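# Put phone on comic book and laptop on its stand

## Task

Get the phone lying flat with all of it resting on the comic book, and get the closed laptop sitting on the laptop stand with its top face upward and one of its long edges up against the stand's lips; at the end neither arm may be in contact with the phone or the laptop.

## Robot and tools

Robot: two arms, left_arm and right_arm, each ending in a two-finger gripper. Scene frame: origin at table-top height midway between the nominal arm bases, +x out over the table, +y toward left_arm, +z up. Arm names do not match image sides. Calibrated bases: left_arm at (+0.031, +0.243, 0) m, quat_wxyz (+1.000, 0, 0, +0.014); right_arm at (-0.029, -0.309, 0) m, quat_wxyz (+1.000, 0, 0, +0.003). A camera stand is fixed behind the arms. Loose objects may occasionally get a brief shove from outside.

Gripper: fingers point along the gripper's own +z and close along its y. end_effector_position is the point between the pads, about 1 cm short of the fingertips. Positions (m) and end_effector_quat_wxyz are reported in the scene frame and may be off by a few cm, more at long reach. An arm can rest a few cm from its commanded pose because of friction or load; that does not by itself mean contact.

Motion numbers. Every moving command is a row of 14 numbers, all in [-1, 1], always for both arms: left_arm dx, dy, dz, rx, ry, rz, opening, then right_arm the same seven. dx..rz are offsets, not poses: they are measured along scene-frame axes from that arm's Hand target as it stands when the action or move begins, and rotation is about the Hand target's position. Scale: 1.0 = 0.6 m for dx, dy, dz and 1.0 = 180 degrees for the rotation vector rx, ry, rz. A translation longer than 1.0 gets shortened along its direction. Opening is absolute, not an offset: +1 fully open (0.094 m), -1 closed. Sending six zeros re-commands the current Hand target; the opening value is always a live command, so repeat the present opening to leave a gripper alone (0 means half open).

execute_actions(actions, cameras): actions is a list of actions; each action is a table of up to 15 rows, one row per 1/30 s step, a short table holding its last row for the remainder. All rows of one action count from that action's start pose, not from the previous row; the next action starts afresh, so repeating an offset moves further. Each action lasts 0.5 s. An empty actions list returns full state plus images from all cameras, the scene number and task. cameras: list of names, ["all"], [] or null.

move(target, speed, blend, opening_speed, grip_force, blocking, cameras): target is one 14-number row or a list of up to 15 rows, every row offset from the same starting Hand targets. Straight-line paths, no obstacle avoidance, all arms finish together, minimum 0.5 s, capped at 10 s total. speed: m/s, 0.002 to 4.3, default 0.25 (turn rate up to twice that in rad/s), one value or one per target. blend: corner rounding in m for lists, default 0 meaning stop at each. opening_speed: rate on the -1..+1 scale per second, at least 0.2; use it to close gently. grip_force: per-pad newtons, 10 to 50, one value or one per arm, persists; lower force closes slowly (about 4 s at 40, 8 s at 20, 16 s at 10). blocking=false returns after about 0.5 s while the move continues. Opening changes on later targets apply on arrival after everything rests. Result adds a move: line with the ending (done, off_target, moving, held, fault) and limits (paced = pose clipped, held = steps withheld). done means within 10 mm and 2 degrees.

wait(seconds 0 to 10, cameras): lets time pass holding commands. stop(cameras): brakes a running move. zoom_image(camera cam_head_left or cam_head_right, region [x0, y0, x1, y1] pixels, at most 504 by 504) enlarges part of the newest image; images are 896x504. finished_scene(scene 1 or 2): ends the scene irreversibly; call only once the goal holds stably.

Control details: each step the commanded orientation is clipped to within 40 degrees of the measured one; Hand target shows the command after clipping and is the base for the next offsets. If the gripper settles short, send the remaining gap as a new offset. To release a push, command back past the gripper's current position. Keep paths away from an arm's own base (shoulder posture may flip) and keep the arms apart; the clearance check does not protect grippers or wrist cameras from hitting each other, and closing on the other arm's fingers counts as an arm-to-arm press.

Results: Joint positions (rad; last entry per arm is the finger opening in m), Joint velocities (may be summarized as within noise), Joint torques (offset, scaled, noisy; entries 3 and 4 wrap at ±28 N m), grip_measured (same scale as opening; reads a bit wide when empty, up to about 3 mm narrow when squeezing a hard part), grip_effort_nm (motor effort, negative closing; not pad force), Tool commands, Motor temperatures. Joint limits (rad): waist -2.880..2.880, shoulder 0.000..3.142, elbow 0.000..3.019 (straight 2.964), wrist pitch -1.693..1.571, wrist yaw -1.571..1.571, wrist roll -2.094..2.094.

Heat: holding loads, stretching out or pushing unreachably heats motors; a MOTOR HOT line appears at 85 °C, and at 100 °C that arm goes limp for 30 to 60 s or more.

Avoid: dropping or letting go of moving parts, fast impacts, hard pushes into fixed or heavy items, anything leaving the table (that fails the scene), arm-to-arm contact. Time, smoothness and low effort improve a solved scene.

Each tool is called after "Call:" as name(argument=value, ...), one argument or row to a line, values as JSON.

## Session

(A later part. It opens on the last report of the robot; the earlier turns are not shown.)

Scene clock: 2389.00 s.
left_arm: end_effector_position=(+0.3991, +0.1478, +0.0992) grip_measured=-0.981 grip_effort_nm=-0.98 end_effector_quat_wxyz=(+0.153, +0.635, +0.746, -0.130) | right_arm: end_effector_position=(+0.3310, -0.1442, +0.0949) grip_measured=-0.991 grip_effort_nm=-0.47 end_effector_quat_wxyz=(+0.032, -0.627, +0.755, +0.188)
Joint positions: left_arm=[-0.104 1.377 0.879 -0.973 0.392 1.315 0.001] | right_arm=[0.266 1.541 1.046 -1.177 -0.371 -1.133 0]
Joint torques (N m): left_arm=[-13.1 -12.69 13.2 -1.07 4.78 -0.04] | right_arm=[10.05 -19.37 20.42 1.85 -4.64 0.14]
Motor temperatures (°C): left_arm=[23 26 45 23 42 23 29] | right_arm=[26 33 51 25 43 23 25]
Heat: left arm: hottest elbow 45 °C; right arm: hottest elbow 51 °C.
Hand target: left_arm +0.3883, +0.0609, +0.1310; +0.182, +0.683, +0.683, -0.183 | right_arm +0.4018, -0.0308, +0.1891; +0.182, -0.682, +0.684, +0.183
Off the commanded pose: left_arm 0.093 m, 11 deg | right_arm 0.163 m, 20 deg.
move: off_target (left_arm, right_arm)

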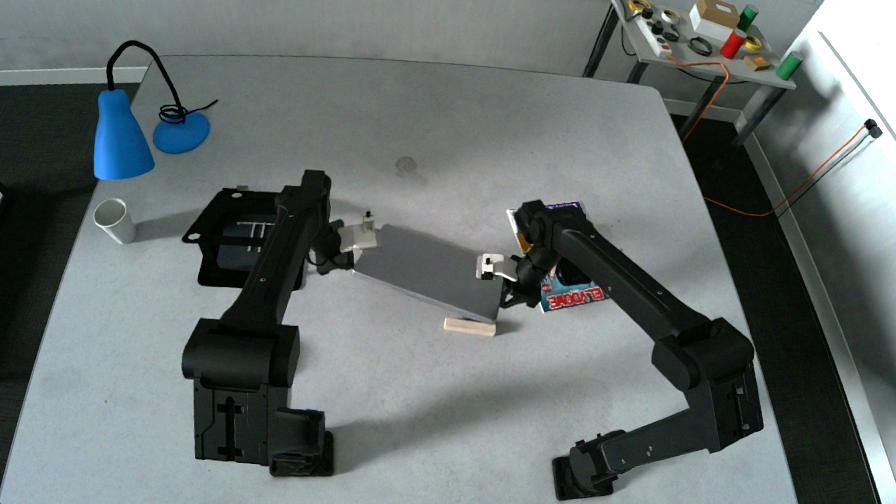

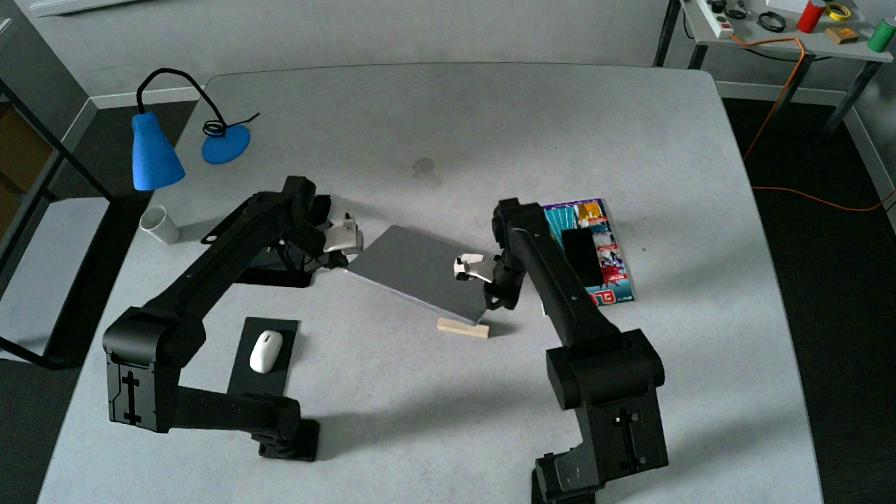

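Call:
move(
  target=[-0.115,0,0,0,0,0,-1, -0.115,0,0,0,0,0,-1],
  speed=0.1,
  cameras=["all"],
)

Call:
zoom_image(
  camera="cam_head_left",
  region=[330, 210, 550, 370],
)

Scene clock: 2400.47 s.
left_arm: end_effector_position=(+0.3223, +0.0644, +0.1298) grip_measured=-0.981 grip_effort_nm=-0.98 end_effector_quat_wxyz=(+0.176, +0.680, +0.687, -0.187) | right_arm: end_effector_position=(+0.3377, -0.0331, +0.1926) grip_measured=-0.991 grip_effort_nm=-0.47 end_effector_quat_wxyz=(-0.182, +0.681, -0.685, -0.184)
Joint positions: left_arm=[-0.33 1.198 0.783 -1.002 0.498 1.22 0.001] | right_arm=[0.473 1.403 1.137 -1.047 -0.459 -1.026 0]
Joint torques (N m): left_arm=[-2.43 -9.76 8.92 1.14 0.24 -0.07] | right_arm=[1.26 -14.15 7.43 0.98 -0.22 0.22]
Motor temperatures (°C): left_arm=[23 26 44 23 56 23 30] | right_arm=[27 34 60 25 56 23 25]
Heat: left arm: hottest wrist yaw 56 °C; right arm: hottest elbow 60 °C.
Hand target: left_arm +0.3193, +0.0609, +0.1310; +0.182, +0.683, +0.683, -0.184 | right_arm +0.3328, -0.0309, +0.1890; -0.181, +0.682, -0.684, -0.184
Off the commanded pose: left_arm 0.005 m, 1 deg | right_arm 0.006 m, 0 deg.
move: done

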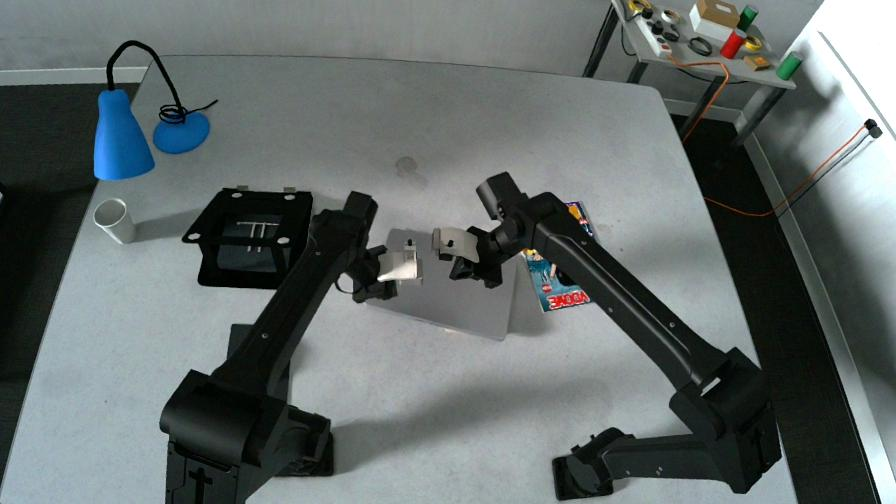

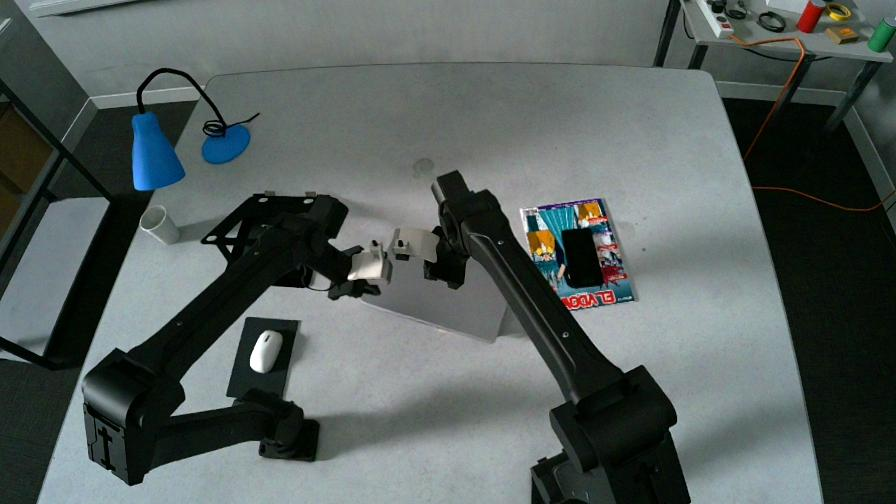

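Scaled by 2.291.

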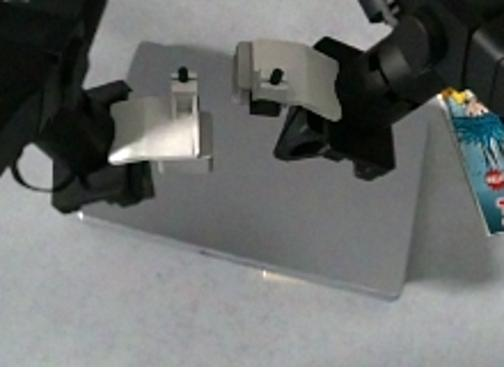

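Call:
move(
  target=[
    [0.0,0.1,0.2,0,0,0,-1, 0.0,-0.15,0.1,0,0,0,-1],
    [0.05,0.1,0.24,0.1667,0,0,-1, -0.1,-0.45,0.1,0,0,0,-1],
  ],
  speed=0.25,
  blend=[0.03,0],
  cameras=["all"],
)

Call:
zoom_image(
  camera="cam_head_left",
  region=[340, 230, 540, 370],
)

Call:
zoom_image(
  camera="cam_head_right",
  region=[340, 230, 540, 370],
)

Scene clock: 2433.70 s.
left_arm: end_effector_position=(+0.3343, +0.1308, +0.2514) grip_measured=-0.981 grip_effort_nm=-0.98 end_effector_quat_wxyz=(-0.023, +0.705, +0.709, -0.013) | right_arm: end_effector_position=(+0.2776, -0.2987, +0.2497) grip_measured=-0.991 grip_effort_nm=-0.47 end_effector_quat_wxyz=(-0.183, +0.684, -0.683, -0.181)
Joint positions: left_arm=[-0.378 1.218 1.19 -1.595 0.004 1.215 0.001] | right_arm=[-0.247 1.192 1.104 -1.617 -0.505 -1.848 0]
Joint torques (N m): left_arm=[-2.73 -8.53 16.81 -0.2 -0.12 0] | right_arm=[-0.15 -9.88 7.49 -0.46 -0.3 0.07]
Motor temperatures (°C): left_arm=[23 26 42 23 38 23 30] | right_arm=[26 34 53 25 36 23 25]
Heat: left arm: hottest elbow 42 °C; right arm: hottest elbow 53 °C.
Hand target: left_arm +0.3492, +0.1209, +0.2750; -0.001, +0.707, +0.707, -0.001 | right_arm +0.2728, -0.3010, +0.2490; -0.181, +0.682, -0.684, -0.183
Off the commanded pose: left_arm 0.030 m, 3 deg | right_arm 0.005 m, 0 deg.
move: off_target (left_arm)

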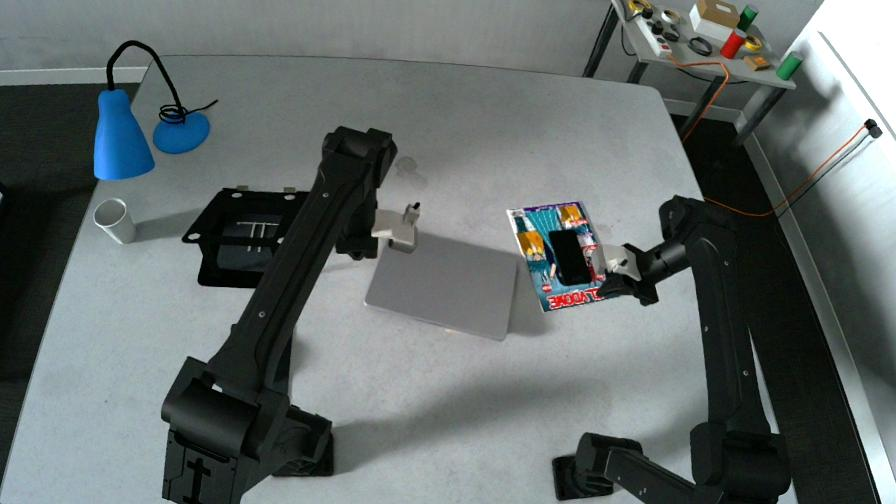

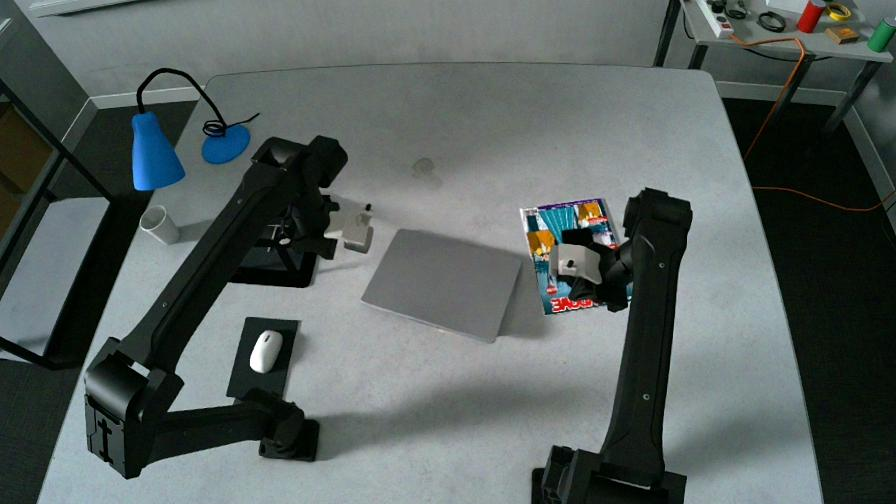

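Scaled by 2.520.

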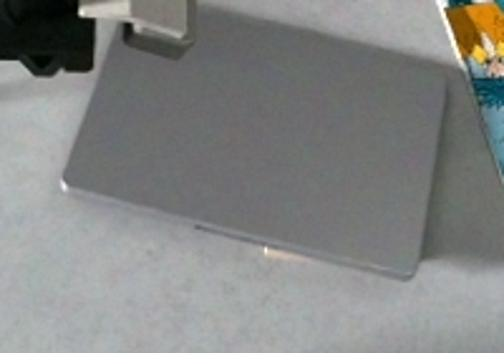

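Scaled by 2.520.

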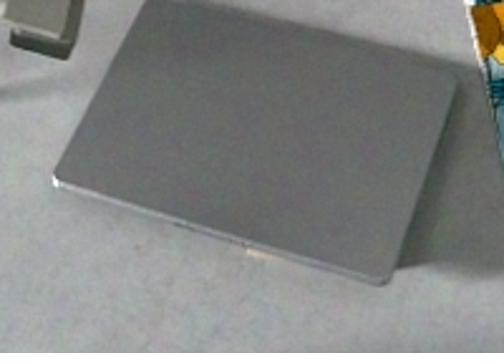

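Call:
move(
  target=[
    [0.118,-0.035,-0.025,-0.0475,-0.3869,-0.0678,-0.12, 0,0,0,0,0,0,-1],
    [-0.165,-0.1515,-0.125,-0.0475,-0.3869,-0.0678,-0.12, 0,0,0,0,0,0,-1],
    [-0.137,-0.2007,-0.3767,-0.0475,-0.3869,-0.0678,-0.12, 0,0,0,0,0,0,-1],
  ],
  speed=[0.3,0.2,0.12],
  blend=[0.0,0.02,0],
  cameras=["all"],
)

Call:
zoom_image(
  camera="cam_head_left",
  region=[350, 260, 530, 380],
)

Call:
zoom_image(
  camera="cam_head_right",
  region=[350, 260, 530, 380],
)

Scene clock: 2449.50 s.
left_arm: end_effector_position=(+0.2668, -0.0039, +0.0512) grip_measured=-0.122 grip_effort_nm=0.13 end_effector_quat_wxyz=(+0.453, +0.646, +0.506, +0.348) | right_arm: end_effector_position=(+0.2776, -0.2987, +0.2497) grip_measured=-0.991 grip_effort_nm=-0.47 end_effector_quat_wxyz=(-0.183, +0.684, -0.682, -0.181)
Joint positions: left_arm=[-1.236 1.44 0.184 0.686 -0.874 1.104 0.041] | right_arm=[-0.247 1.192 1.104 -1.617 -0.505 -1.849 0]
Joint torques (N m): left_arm=[-0.62 -6.53 4.08 2.35 -0.4 0.04] | right_arm=[-0.21 -9.82 7.47 -0.47 -0.3 0.08]
Heat: left arm: hottest elbow 45 °C; right arm: hottest elbow 51 °C.
Hand target: left_arm +0.2670, +0.0004, +0.0490; +0.451, +0.646, +0.505, +0.353 | right_arm +0.2728, -0.3010, +0.2490; -0.181, +0.682, -0.684, -0.183
Off the commanded pose: left_arm 0.005 m, 1 deg | right_arm 0.005 m, 0 deg.
move: done

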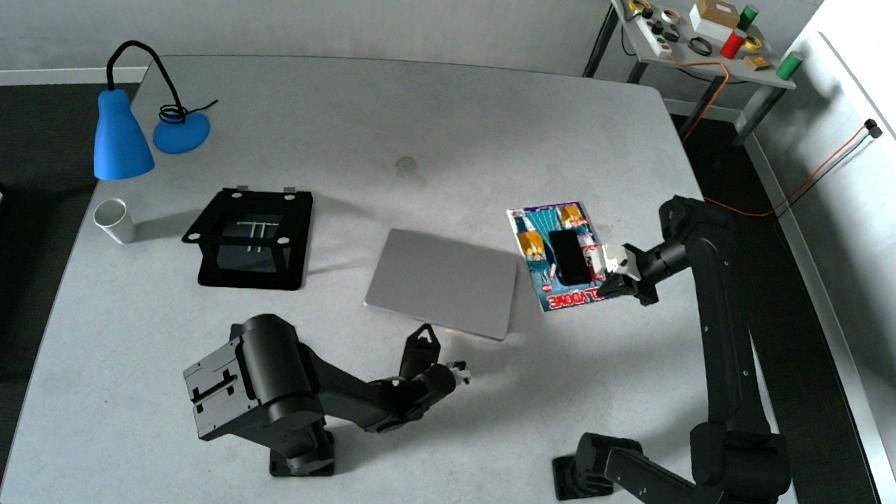

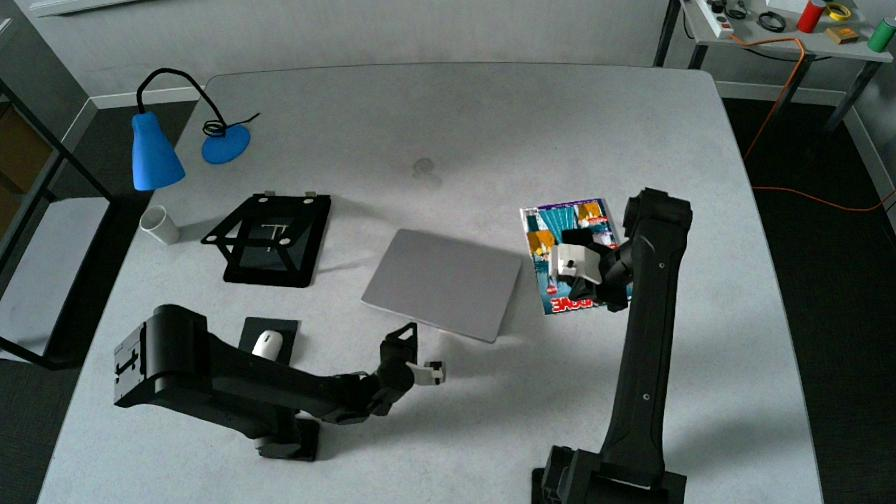

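Scaled by 2.800.

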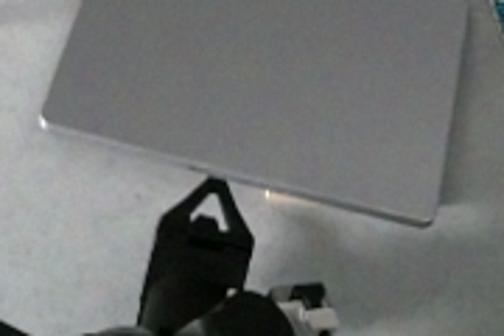

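Scaled by 2.800.

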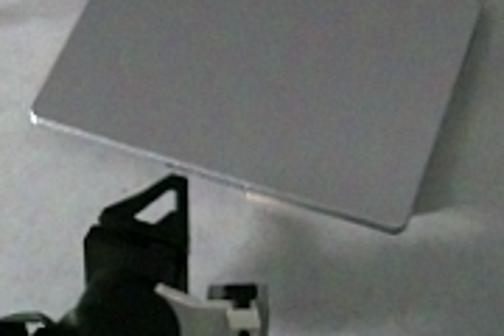

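Call:
move(
  target=[
    [0.0,-0.012,-0.0317,0,0,0,-0.12, 0,0,0,0,0,0,-1],
    [0.075,-0.034,-0.0317,0,0,0,-0.12, 0,0,0,0,0,0,-1],
  ],
  speed=0.06,
  blend=[0.005,0],
  cameras=["all"],
)

Call:
zoom_image(
  camera="cam_head_left",
  region=[350, 260, 530, 380],
)

Call:
zoom_image(
  camera="cam_head_right",
  region=[350, 260, 530, 380],
)

Scene clock: 2461.10 s.
left_arm: end_effector_position=(+0.2988, -0.0111, +0.0285) grip_measured=-0.122 grip_effort_nm=0.13 end_effector_quat_wxyz=(+0.448, +0.653, +0.501, +0.349) | right_arm: end_effector_position=(+0.2776, -0.2987, +0.2497) grip_measured=-0.991 grip_effort_nm=-0.47 end_effector_quat_wxyz=(-0.183, +0.684, -0.682, -0.181)
Joint positions: left_arm=[-1.119 1.635 0.227 0.892 -0.767 1.203 0.041] | right_arm=[-0.247 1.192 1.104 -1.617 -0.505 -1.849 0]
Joint torques (N m): left_arm=[0.79 -6.77 6.76 1.98 0.02 0.04] | right_arm=[-0.21 -9.82 7.49 -0.47 -0.3 0.08]
Heat: left arm: hottest elbow 43 °C; right arm: hottest elbow 50 °C.
Hand target: left_arm +0.3120, -0.0199, +0.0299; +0.451, +0.646, +0.505, +0.353 | right_arm +0.2728, -0.3010, +0.2490; -0.181, +0.682, -0.684, -0.183
Off the commanded pose: left_arm 0.016 m, 1 deg | right_arm 0.005 m, 0 deg.
move: off_target (left_arm)

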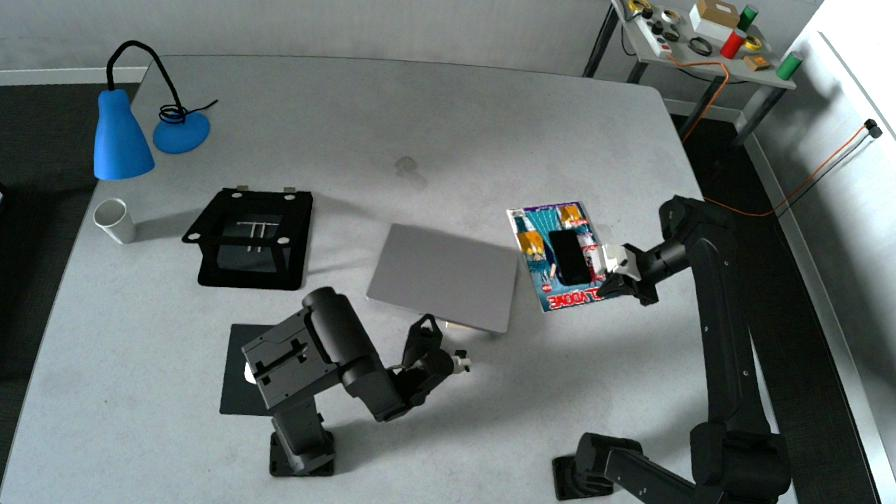

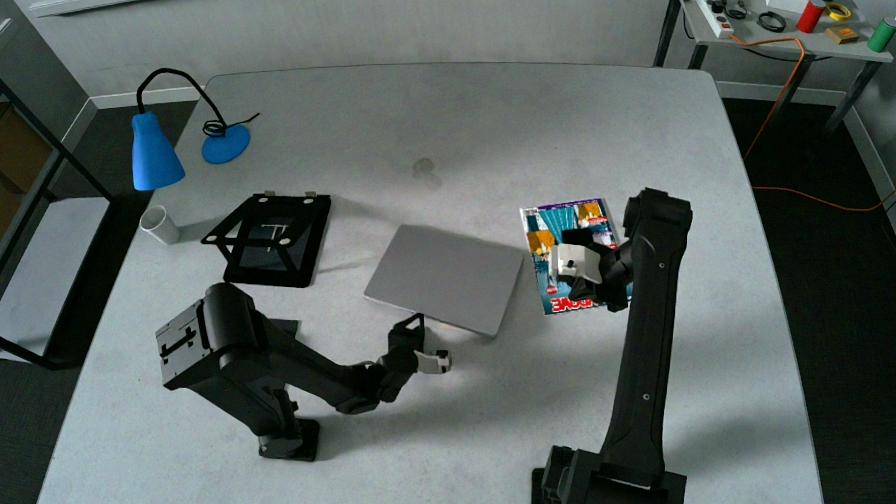

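Scaled by 2.800.

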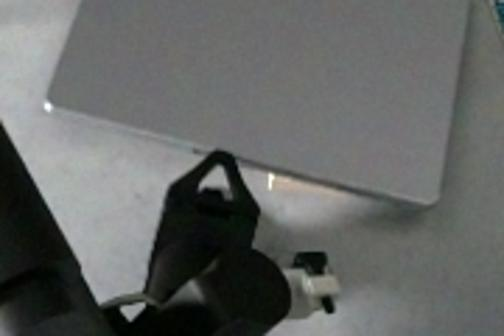

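Scaled by 2.800.

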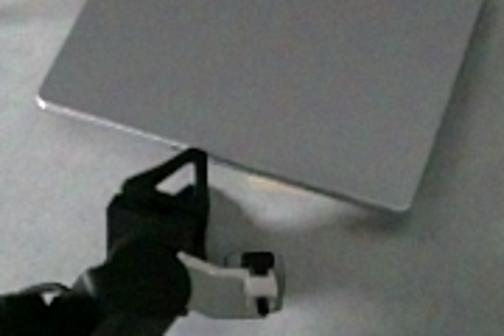

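Call:
move(
  target=[
    [-0.066,0.0137,0.046,0,0,0,0.02, 0,0,0,0,0,0,-1],
    [0.03,-0.01,0.01,0,0,0,0.02, 0,0,0,0,0,0,-1],
  ],
  speed=[0.1,0.06],
  cameras=["all"],
)

Call:
zoom_image(
  camera="cam_head_left",
  region=[350, 260, 530, 380],
)

Call:
zoom_image(
  camera="cam_head_right",
  region=[350, 260, 530, 380],
)

Scene clock: 2474.53 s.
left_arm: end_effector_position=(+0.3192, -0.0178, +0.0320) grip_measured=+0.018 grip_effort_nm=0.13 end_effector_quat_wxyz=(+0.443, +0.654, +0.503, +0.351) | right_arm: end_effector_position=(+0.2776, -0.2987, +0.2497) grip_measured=-0.991 grip_effort_nm=-0.47 end_effector_quat_wxyz=(-0.183, +0.684, -0.682, -0.181)
Joint positions: left_arm=[-1.062 1.632 0.27 0.86 -0.722 1.237 0.048] | right_arm=[-0.247 1.192 1.104 -1.617 -0.505 -1.849 0]
Joint torques (N m): left_arm=[-0.32 -8.23 6.56 2.5 0.03 0.04] | right_arm=[-0.26 -9.82 7.49 -0.49 -0.3 0.08]
Heat: left arm: hottest elbow 42 °C; right arm: hottest elbow 49 °C.
Hand target: left_arm +0.3301, -0.0259, +0.0360; +0.451, +0.646, +0.505, +0.353 | right_arm +0.2728, -0.3010, +0.2490; -0.181, +0.682, -0.684, -0.183
Off the commanded pose: left_arm 0.014 m, 1 deg | right_arm 0.005 m, 0 deg.
move: off_target (left_arm)

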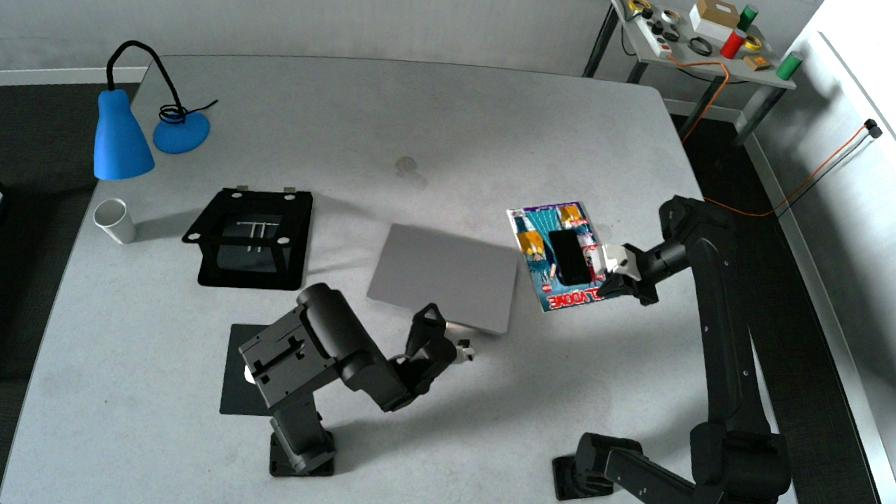

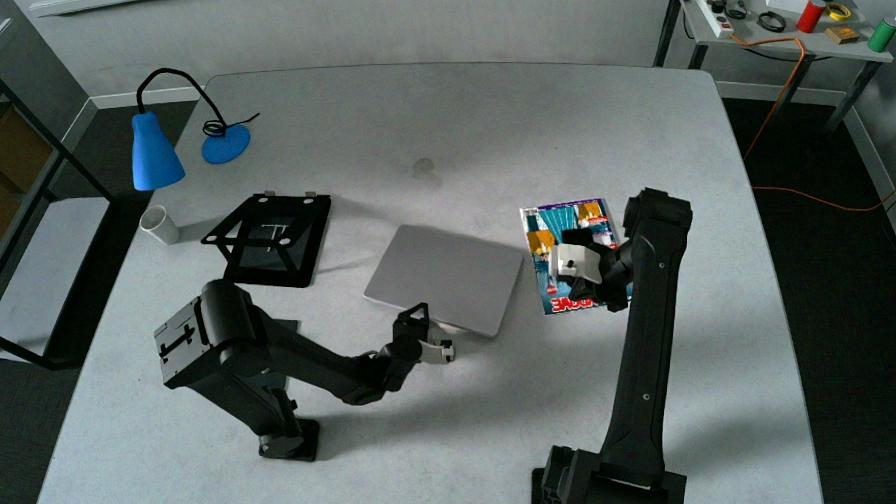

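Scaled by 2.800.

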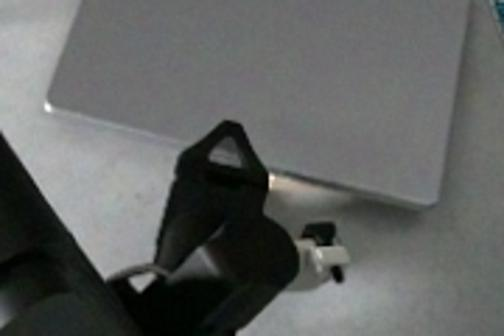

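Scaled by 2.800.

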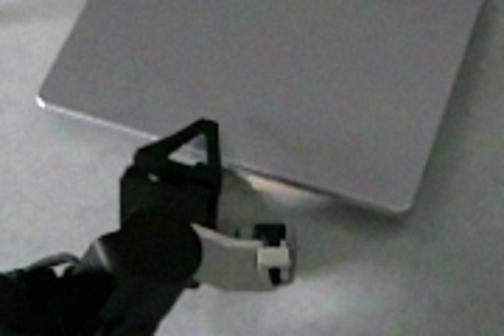

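Call:
move(
  target=[0.036,-0.009,0.007,0,0,0,0.02, 0,0,0,0,0,0,-1],
  speed=0.06,
  cameras=["all"],
)

Call:
zoom_image(
  camera="cam_head_left",
  region=[350, 260, 530, 380],
)

Call:
zoom_image(
  camera="cam_head_right",
  region=[350, 260, 530, 380],
)

Scene clock: 2480.27 s.
left_arm: end_effector_position=(+0.3395, -0.0235, +0.0356) grip_measured=+0.018 grip_effort_nm=0.13 end_effector_quat_wxyz=(+0.446, +0.653, +0.503, +0.349) | right_arm: end_effector_position=(+0.2776, -0.2987, +0.2497) grip_measured=-0.991 grip_effort_nm=-0.47 end_effector_quat_wxyz=(-0.183, +0.684, -0.682, -0.181)
Joint positions: left_arm=[-1.008 1.643 0.308 0.86 -0.671 1.268 0.048] | right_arm=[-0.247 1.192 1.104 -1.617 -0.505 -1.849 0]
Joint torques (N m): left_arm=[-0.15 -9.05 7.35 1.73 -0.06 -0.02] | right_arm=[-0.21 -9.82 7.47 -0.49 -0.31 0.09]
Heat: left arm: hottest elbow 41 °C; right arm: hottest elbow 49 °C.
Hand target: left_arm +0.3516, -0.0313, +0.0400; +0.451, +0.646, +0.505, +0.353 | right_arm +0.2728, -0.3010, +0.2490; -0.181, +0.682, -0.684, -0.183
Off the commanded pose: left_arm 0.015 m, 1 deg | right_arm 0.005 m, 0 deg.
move: off_target (left_arm)

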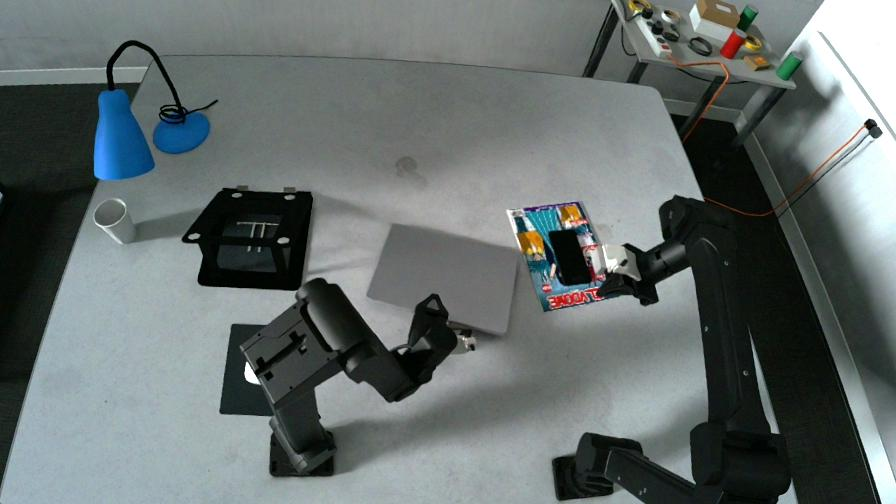

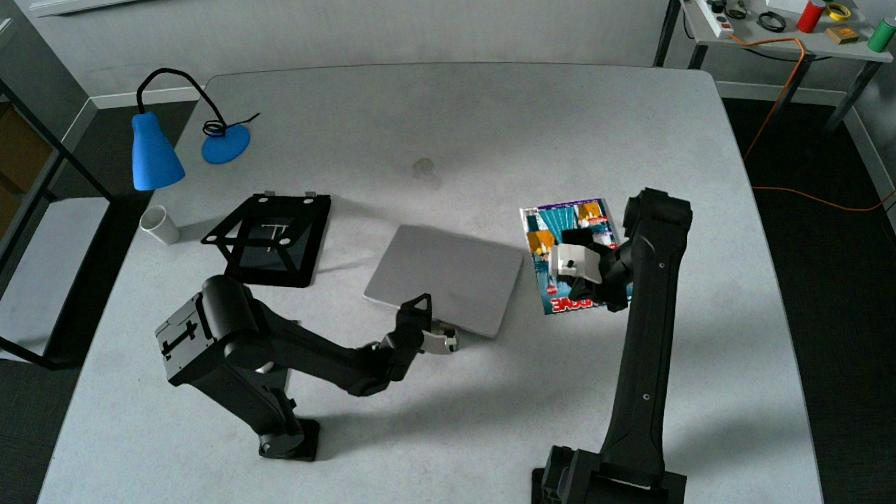

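Scaled by 2.800.

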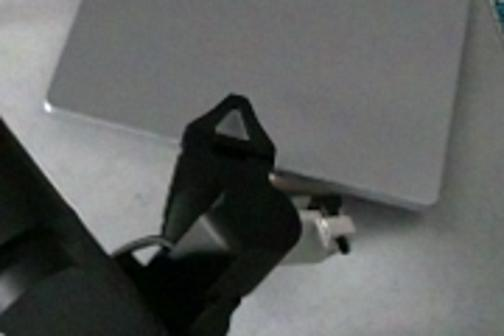

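Scaled by 2.800.

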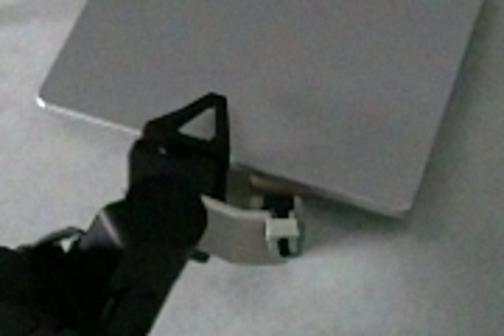

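Call:
move(
  target=[0,0,0,0,0,0,-1, 0,0,0,0,0,0,-1],
  speed=0.06,
  opening_speed=0.5,
  cameras=["all"],
)

Call:
zoom_image(
  camera="cam_head_left",
  region=[350, 220, 550, 380],
)

Scene clock: 2486.87 s.
left_arm: end_effector_position=(+0.3393, -0.0234, +0.0346) grip_measured=-0.519 grip_effort_nm=-1.01 end_effector_quat_wxyz=(+0.446, +0.653, +0.504, +0.348) | right_arm: end_effector_position=(+0.2776, -0.2987, +0.2497) grip_measured=-0.991 grip_effort_nm=-0.47 end_effector_quat_wxyz=(-0.183, +0.684, -0.682, -0.181)
Joint positions: left_arm=[-1.008 1.646 0.308 0.86 -0.67 1.265 0.023] | right_arm=[-0.247 1.192 1.104 -1.617 -0.505 -1.849 0]
Joint torques (N m): left_arm=[-0.79 -9.82 6.98 1.55 -0.13 -0.02] | right_arm=[-0.26 -9.88 7.49 -0.47 -0.3 0.08]
Motor temperatures (°C): left_arm=[23 26 41 24 34 23 29] | right_arm=[26 33 48 25 32 23 26]
Heat: left arm: hottest elbow 41 °C; right arm: hottest elbow 48 °C.
Hand target: left_arm +0.3516, -0.0312, +0.0401; +0.451, +0.646, +0.505, +0.353 | right_arm +0.2728, -0.3010, +0.2490; -0.181, +0.682, -0.684, -0.183
Off the commanded pose: left_arm 0.015 m, 1 deg | right_arm 0.005 m, 0 deg.
move: off_target (left_arm)

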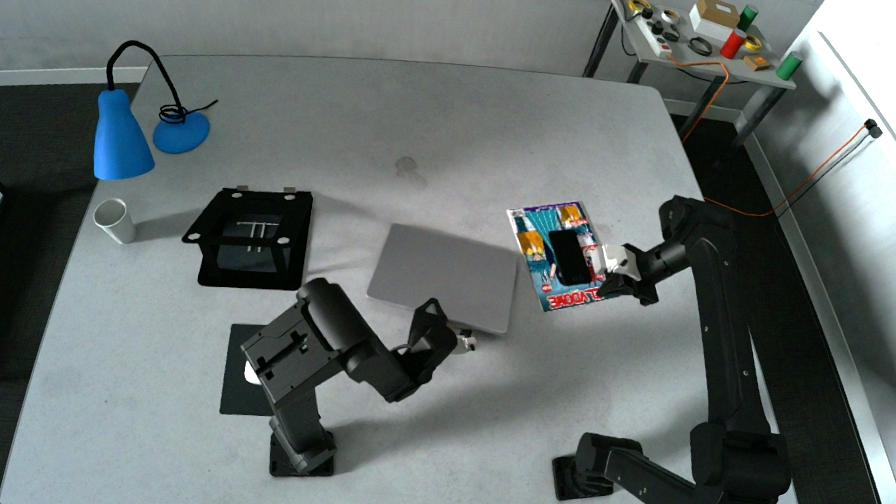

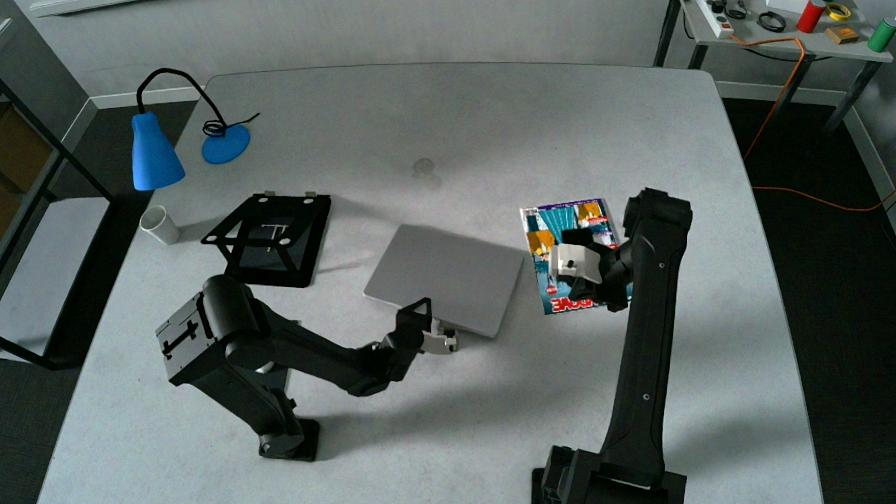

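Scaled by 2.520.

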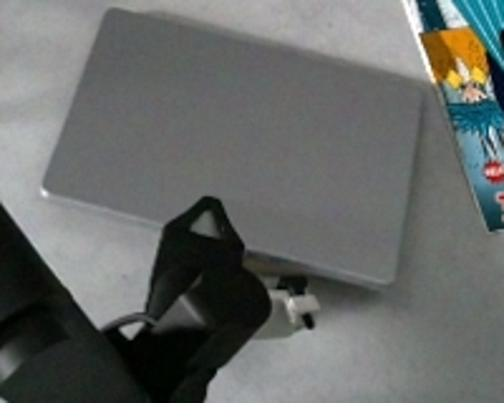

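Call:
move(
  target=[0.018,-0.005,0.115,0,0,0,-1, 0,0,0,0,0,0,-1],
  speed=0.06,
  cameras=["all"],
)

Call:
zoom_image(
  camera="cam_head_left",
  region=[350, 220, 550, 380],
)

Scene clock: 2501.37 s.
left_arm: end_effector_position=(+0.3438, -0.0172, +0.0759) grip_measured=-0.612 grip_effort_nm=-1.00 end_effector_quat_wxyz=(+0.425, +0.665, +0.509, +0.344) | right_arm: end_effector_position=(+0.2776, -0.2987, +0.2497) grip_measured=-0.991 grip_effort_nm=-0.47 end_effector_quat_wxyz=(-0.183, +0.684, -0.682, -0.181)
Joint positions: left_arm=[-0.98 1.389 0.336 0.526 -0.645 1.262 0.018] | right_arm=[-0.247 1.192 1.104 -1.617 -0.505 -1.849 0]
Joint torques (N m): left_arm=[-0.62 -11.16 11.97 1.37 -0.32 0.29] | right_arm=[-0.21 -9.82 7.47 -0.44 -0.3 0.08]
Heat: left arm: hottest elbow 41 °C; right arm: hottest elbow 48 °C.
Hand target: left_arm +0.3624, -0.0342, +0.1090; +0.451, +0.646, +0.505, +0.353 | right_arm +0.2728, -0.3010, +0.2490; -0.181, +0.682, -0.684, -0.183
Off the commanded pose: left_arm 0.042 m, 4 deg | right_arm 0.005 m, 0 deg.
move: off_target (left_arm)

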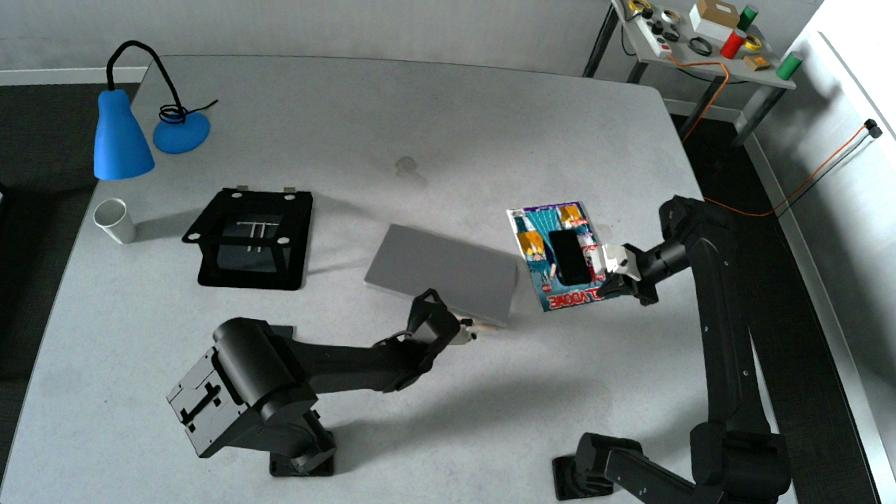

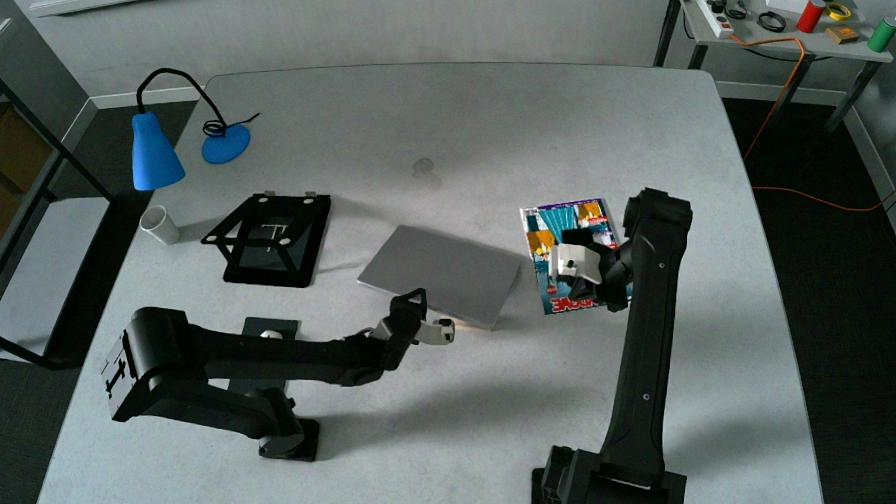

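Scaled by 2.520.

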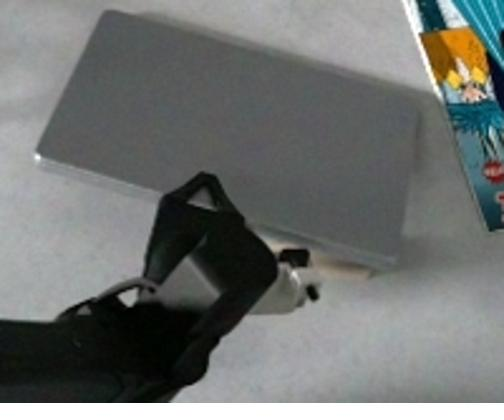

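Call:
move(
  target=[
    [0.038,-0.013,0.058,0.0148,0.0593,0,-1, 0,0,0,0,0,0,-1],
    [0.083,-0.025,0.132,0.0296,0.1186,0,-1, 0,0,0,0,0,0,-1],
  ],
  speed=0.08,
  blend=[0.02,0],
  cameras=["all"],
)

Call:
zoom_image(
  camera="cam_head_left",
  region=[350, 200, 550, 360],
)

Scene clock: 2509.17 s.
left_arm: end_effector_position=(+0.3852, -0.0308, +0.1410) grip_measured=-0.613 grip_effort_nm=-1.01 end_effector_quat_wxyz=(+0.282, +0.741, +0.559, +0.243) | right_arm: end_effector_position=(+0.2776, -0.2987, +0.2497) grip_measured=-0.991 grip_effort_nm=-0.47 end_effector_quat_wxyz=(-0.183, +0.684, -0.682, -0.181)
Joint positions: left_arm=[-0.835 1.241 0.733 -0.393 -0.397 1.181 0.018] | right_arm=[-0.247 1.192 1.104 -1.617 -0.505 -1.849 0]
Joint torques (N m): left_arm=[-0.67 -11.16 18.67 0.72 -0.24 -0.09] | right_arm=[-0.21 -9.76 7.47 -0.46 -0.3 0.09]
Heat: left arm: hottest elbow 42 °C; right arm: hottest elbow 48 °C.
Hand target: left_arm +0.4122, -0.0492, +0.1882; +0.319, +0.720, +0.563, +0.250 | right_arm +0.2728, -0.3010, +0.2490; -0.181, +0.682, -0.684, -0.183
Off the commanded pose: left_arm 0.057 m, 5 deg | right_arm 0.005 m, 0 deg.
move: off_target (left_arm)

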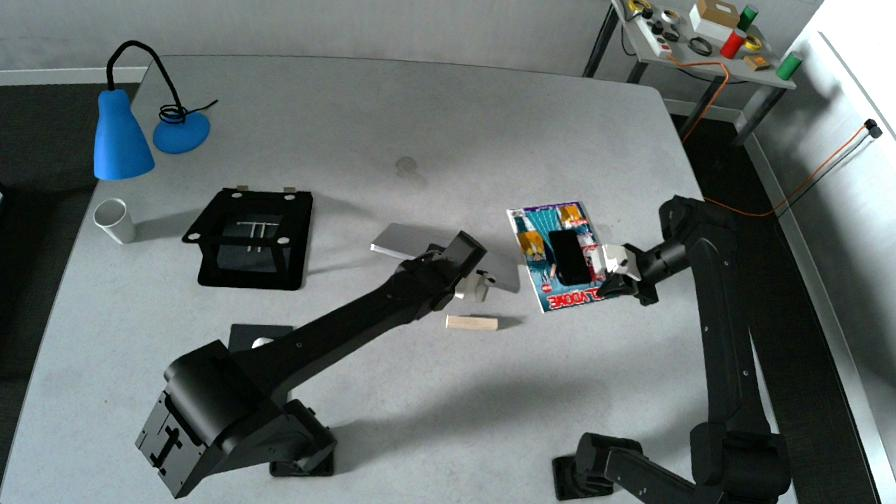

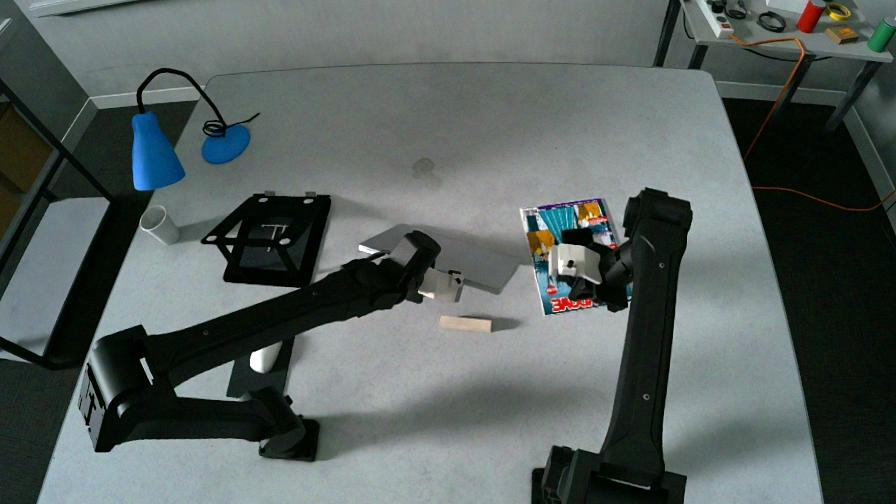

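Scaled by 2.520.

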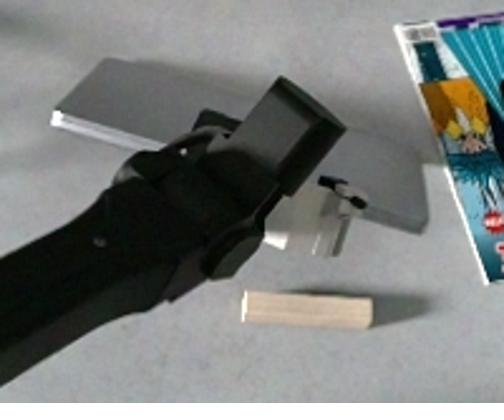

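Call:
move(
  target=[
    [0.063,-0.0155,0.053,0.0161,0.0647,0,-1, 0,0,0,0,0,0,-1],
    [0.137,-0.035,0.095,0.0336,0.1347,0,-1, 0,0,0,0,0,0,-1],
  ],
  speed=0.08,
  blend=[0.02,0],
  cameras=["all"],
)

Call:
zoom_image(
  camera="cam_head_left",
  region=[350, 180, 550, 340],
)

Scene clock: 2517.00 s.
left_arm: end_effector_position=(+0.4634, -0.0555, +0.1919) grip_measured=-0.629 grip_effort_nm=-1.00 end_effector_quat_wxyz=(+0.103, +0.791, +0.593, +0.109) | right_arm: end_effector_position=(+0.2776, -0.2987, +0.2497) grip_measured=-0.991 grip_effort_nm=-0.47 end_effector_quat_wxyz=(-0.183, +0.684, -0.682, -0.181)
Joint positions: left_arm=[-0.682 1.567 1.356 -1.101 -0.153 1.221 0.017] | right_arm=[-0.247 1.192 1.104 -1.617 -0.505 -1.849 0]
Joint torques (N m): left_arm=[-0.56 -17.2 20.38 0.42 0.03 -0.23] | right_arm=[-0.15 -9.76 7.47 -0.49 -0.3 0.08]
Heat: left arm: hottest elbow 43 °C; right arm: hottest elbow 47 °C.
Hand target: left_arm +0.4945, -0.0702, +0.2452; +0.156, +0.772, +0.604, +0.122 | right_arm +0.2728, -0.3010, +0.2490; -0.181, +0.682, -0.684, -0.183
Off the commanded pose: left_arm 0.063 m, 7 deg | right_arm 0.005 m, 0 deg.
move: off_target (left_arm)

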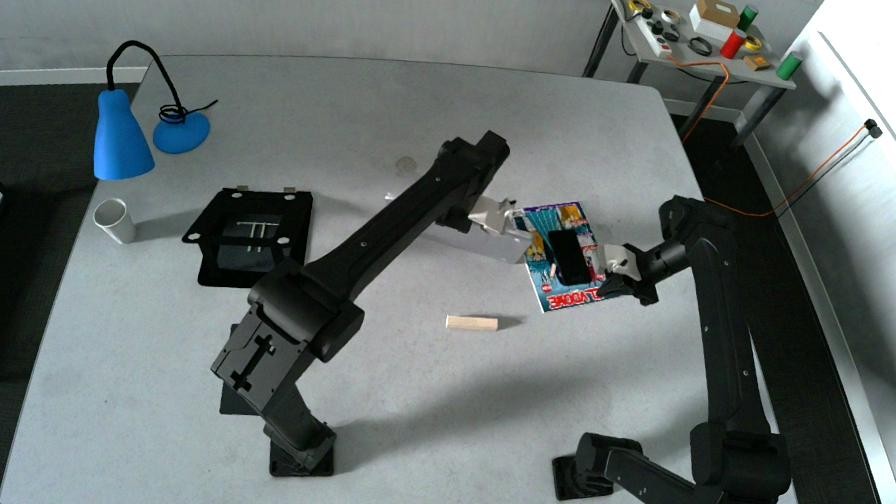

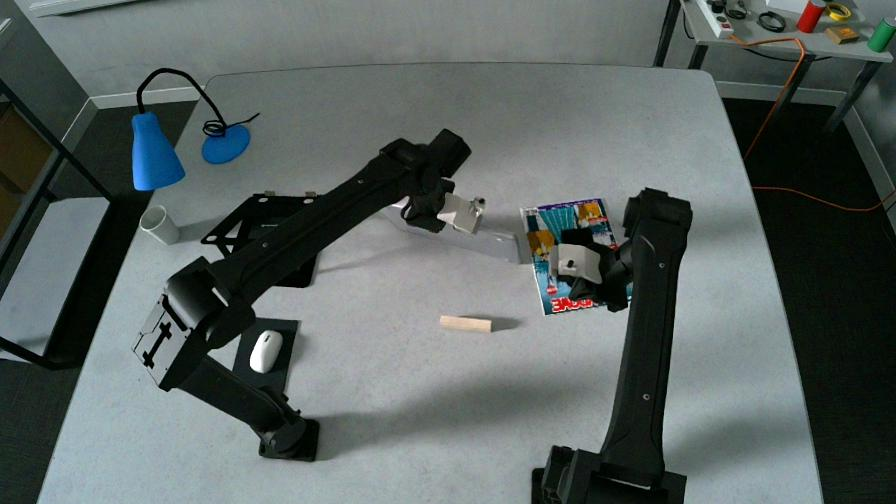

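Scaled by 2.520.

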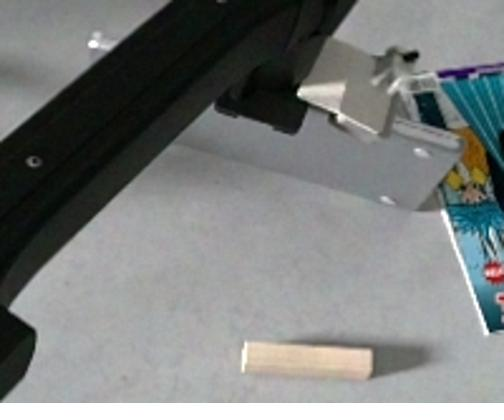

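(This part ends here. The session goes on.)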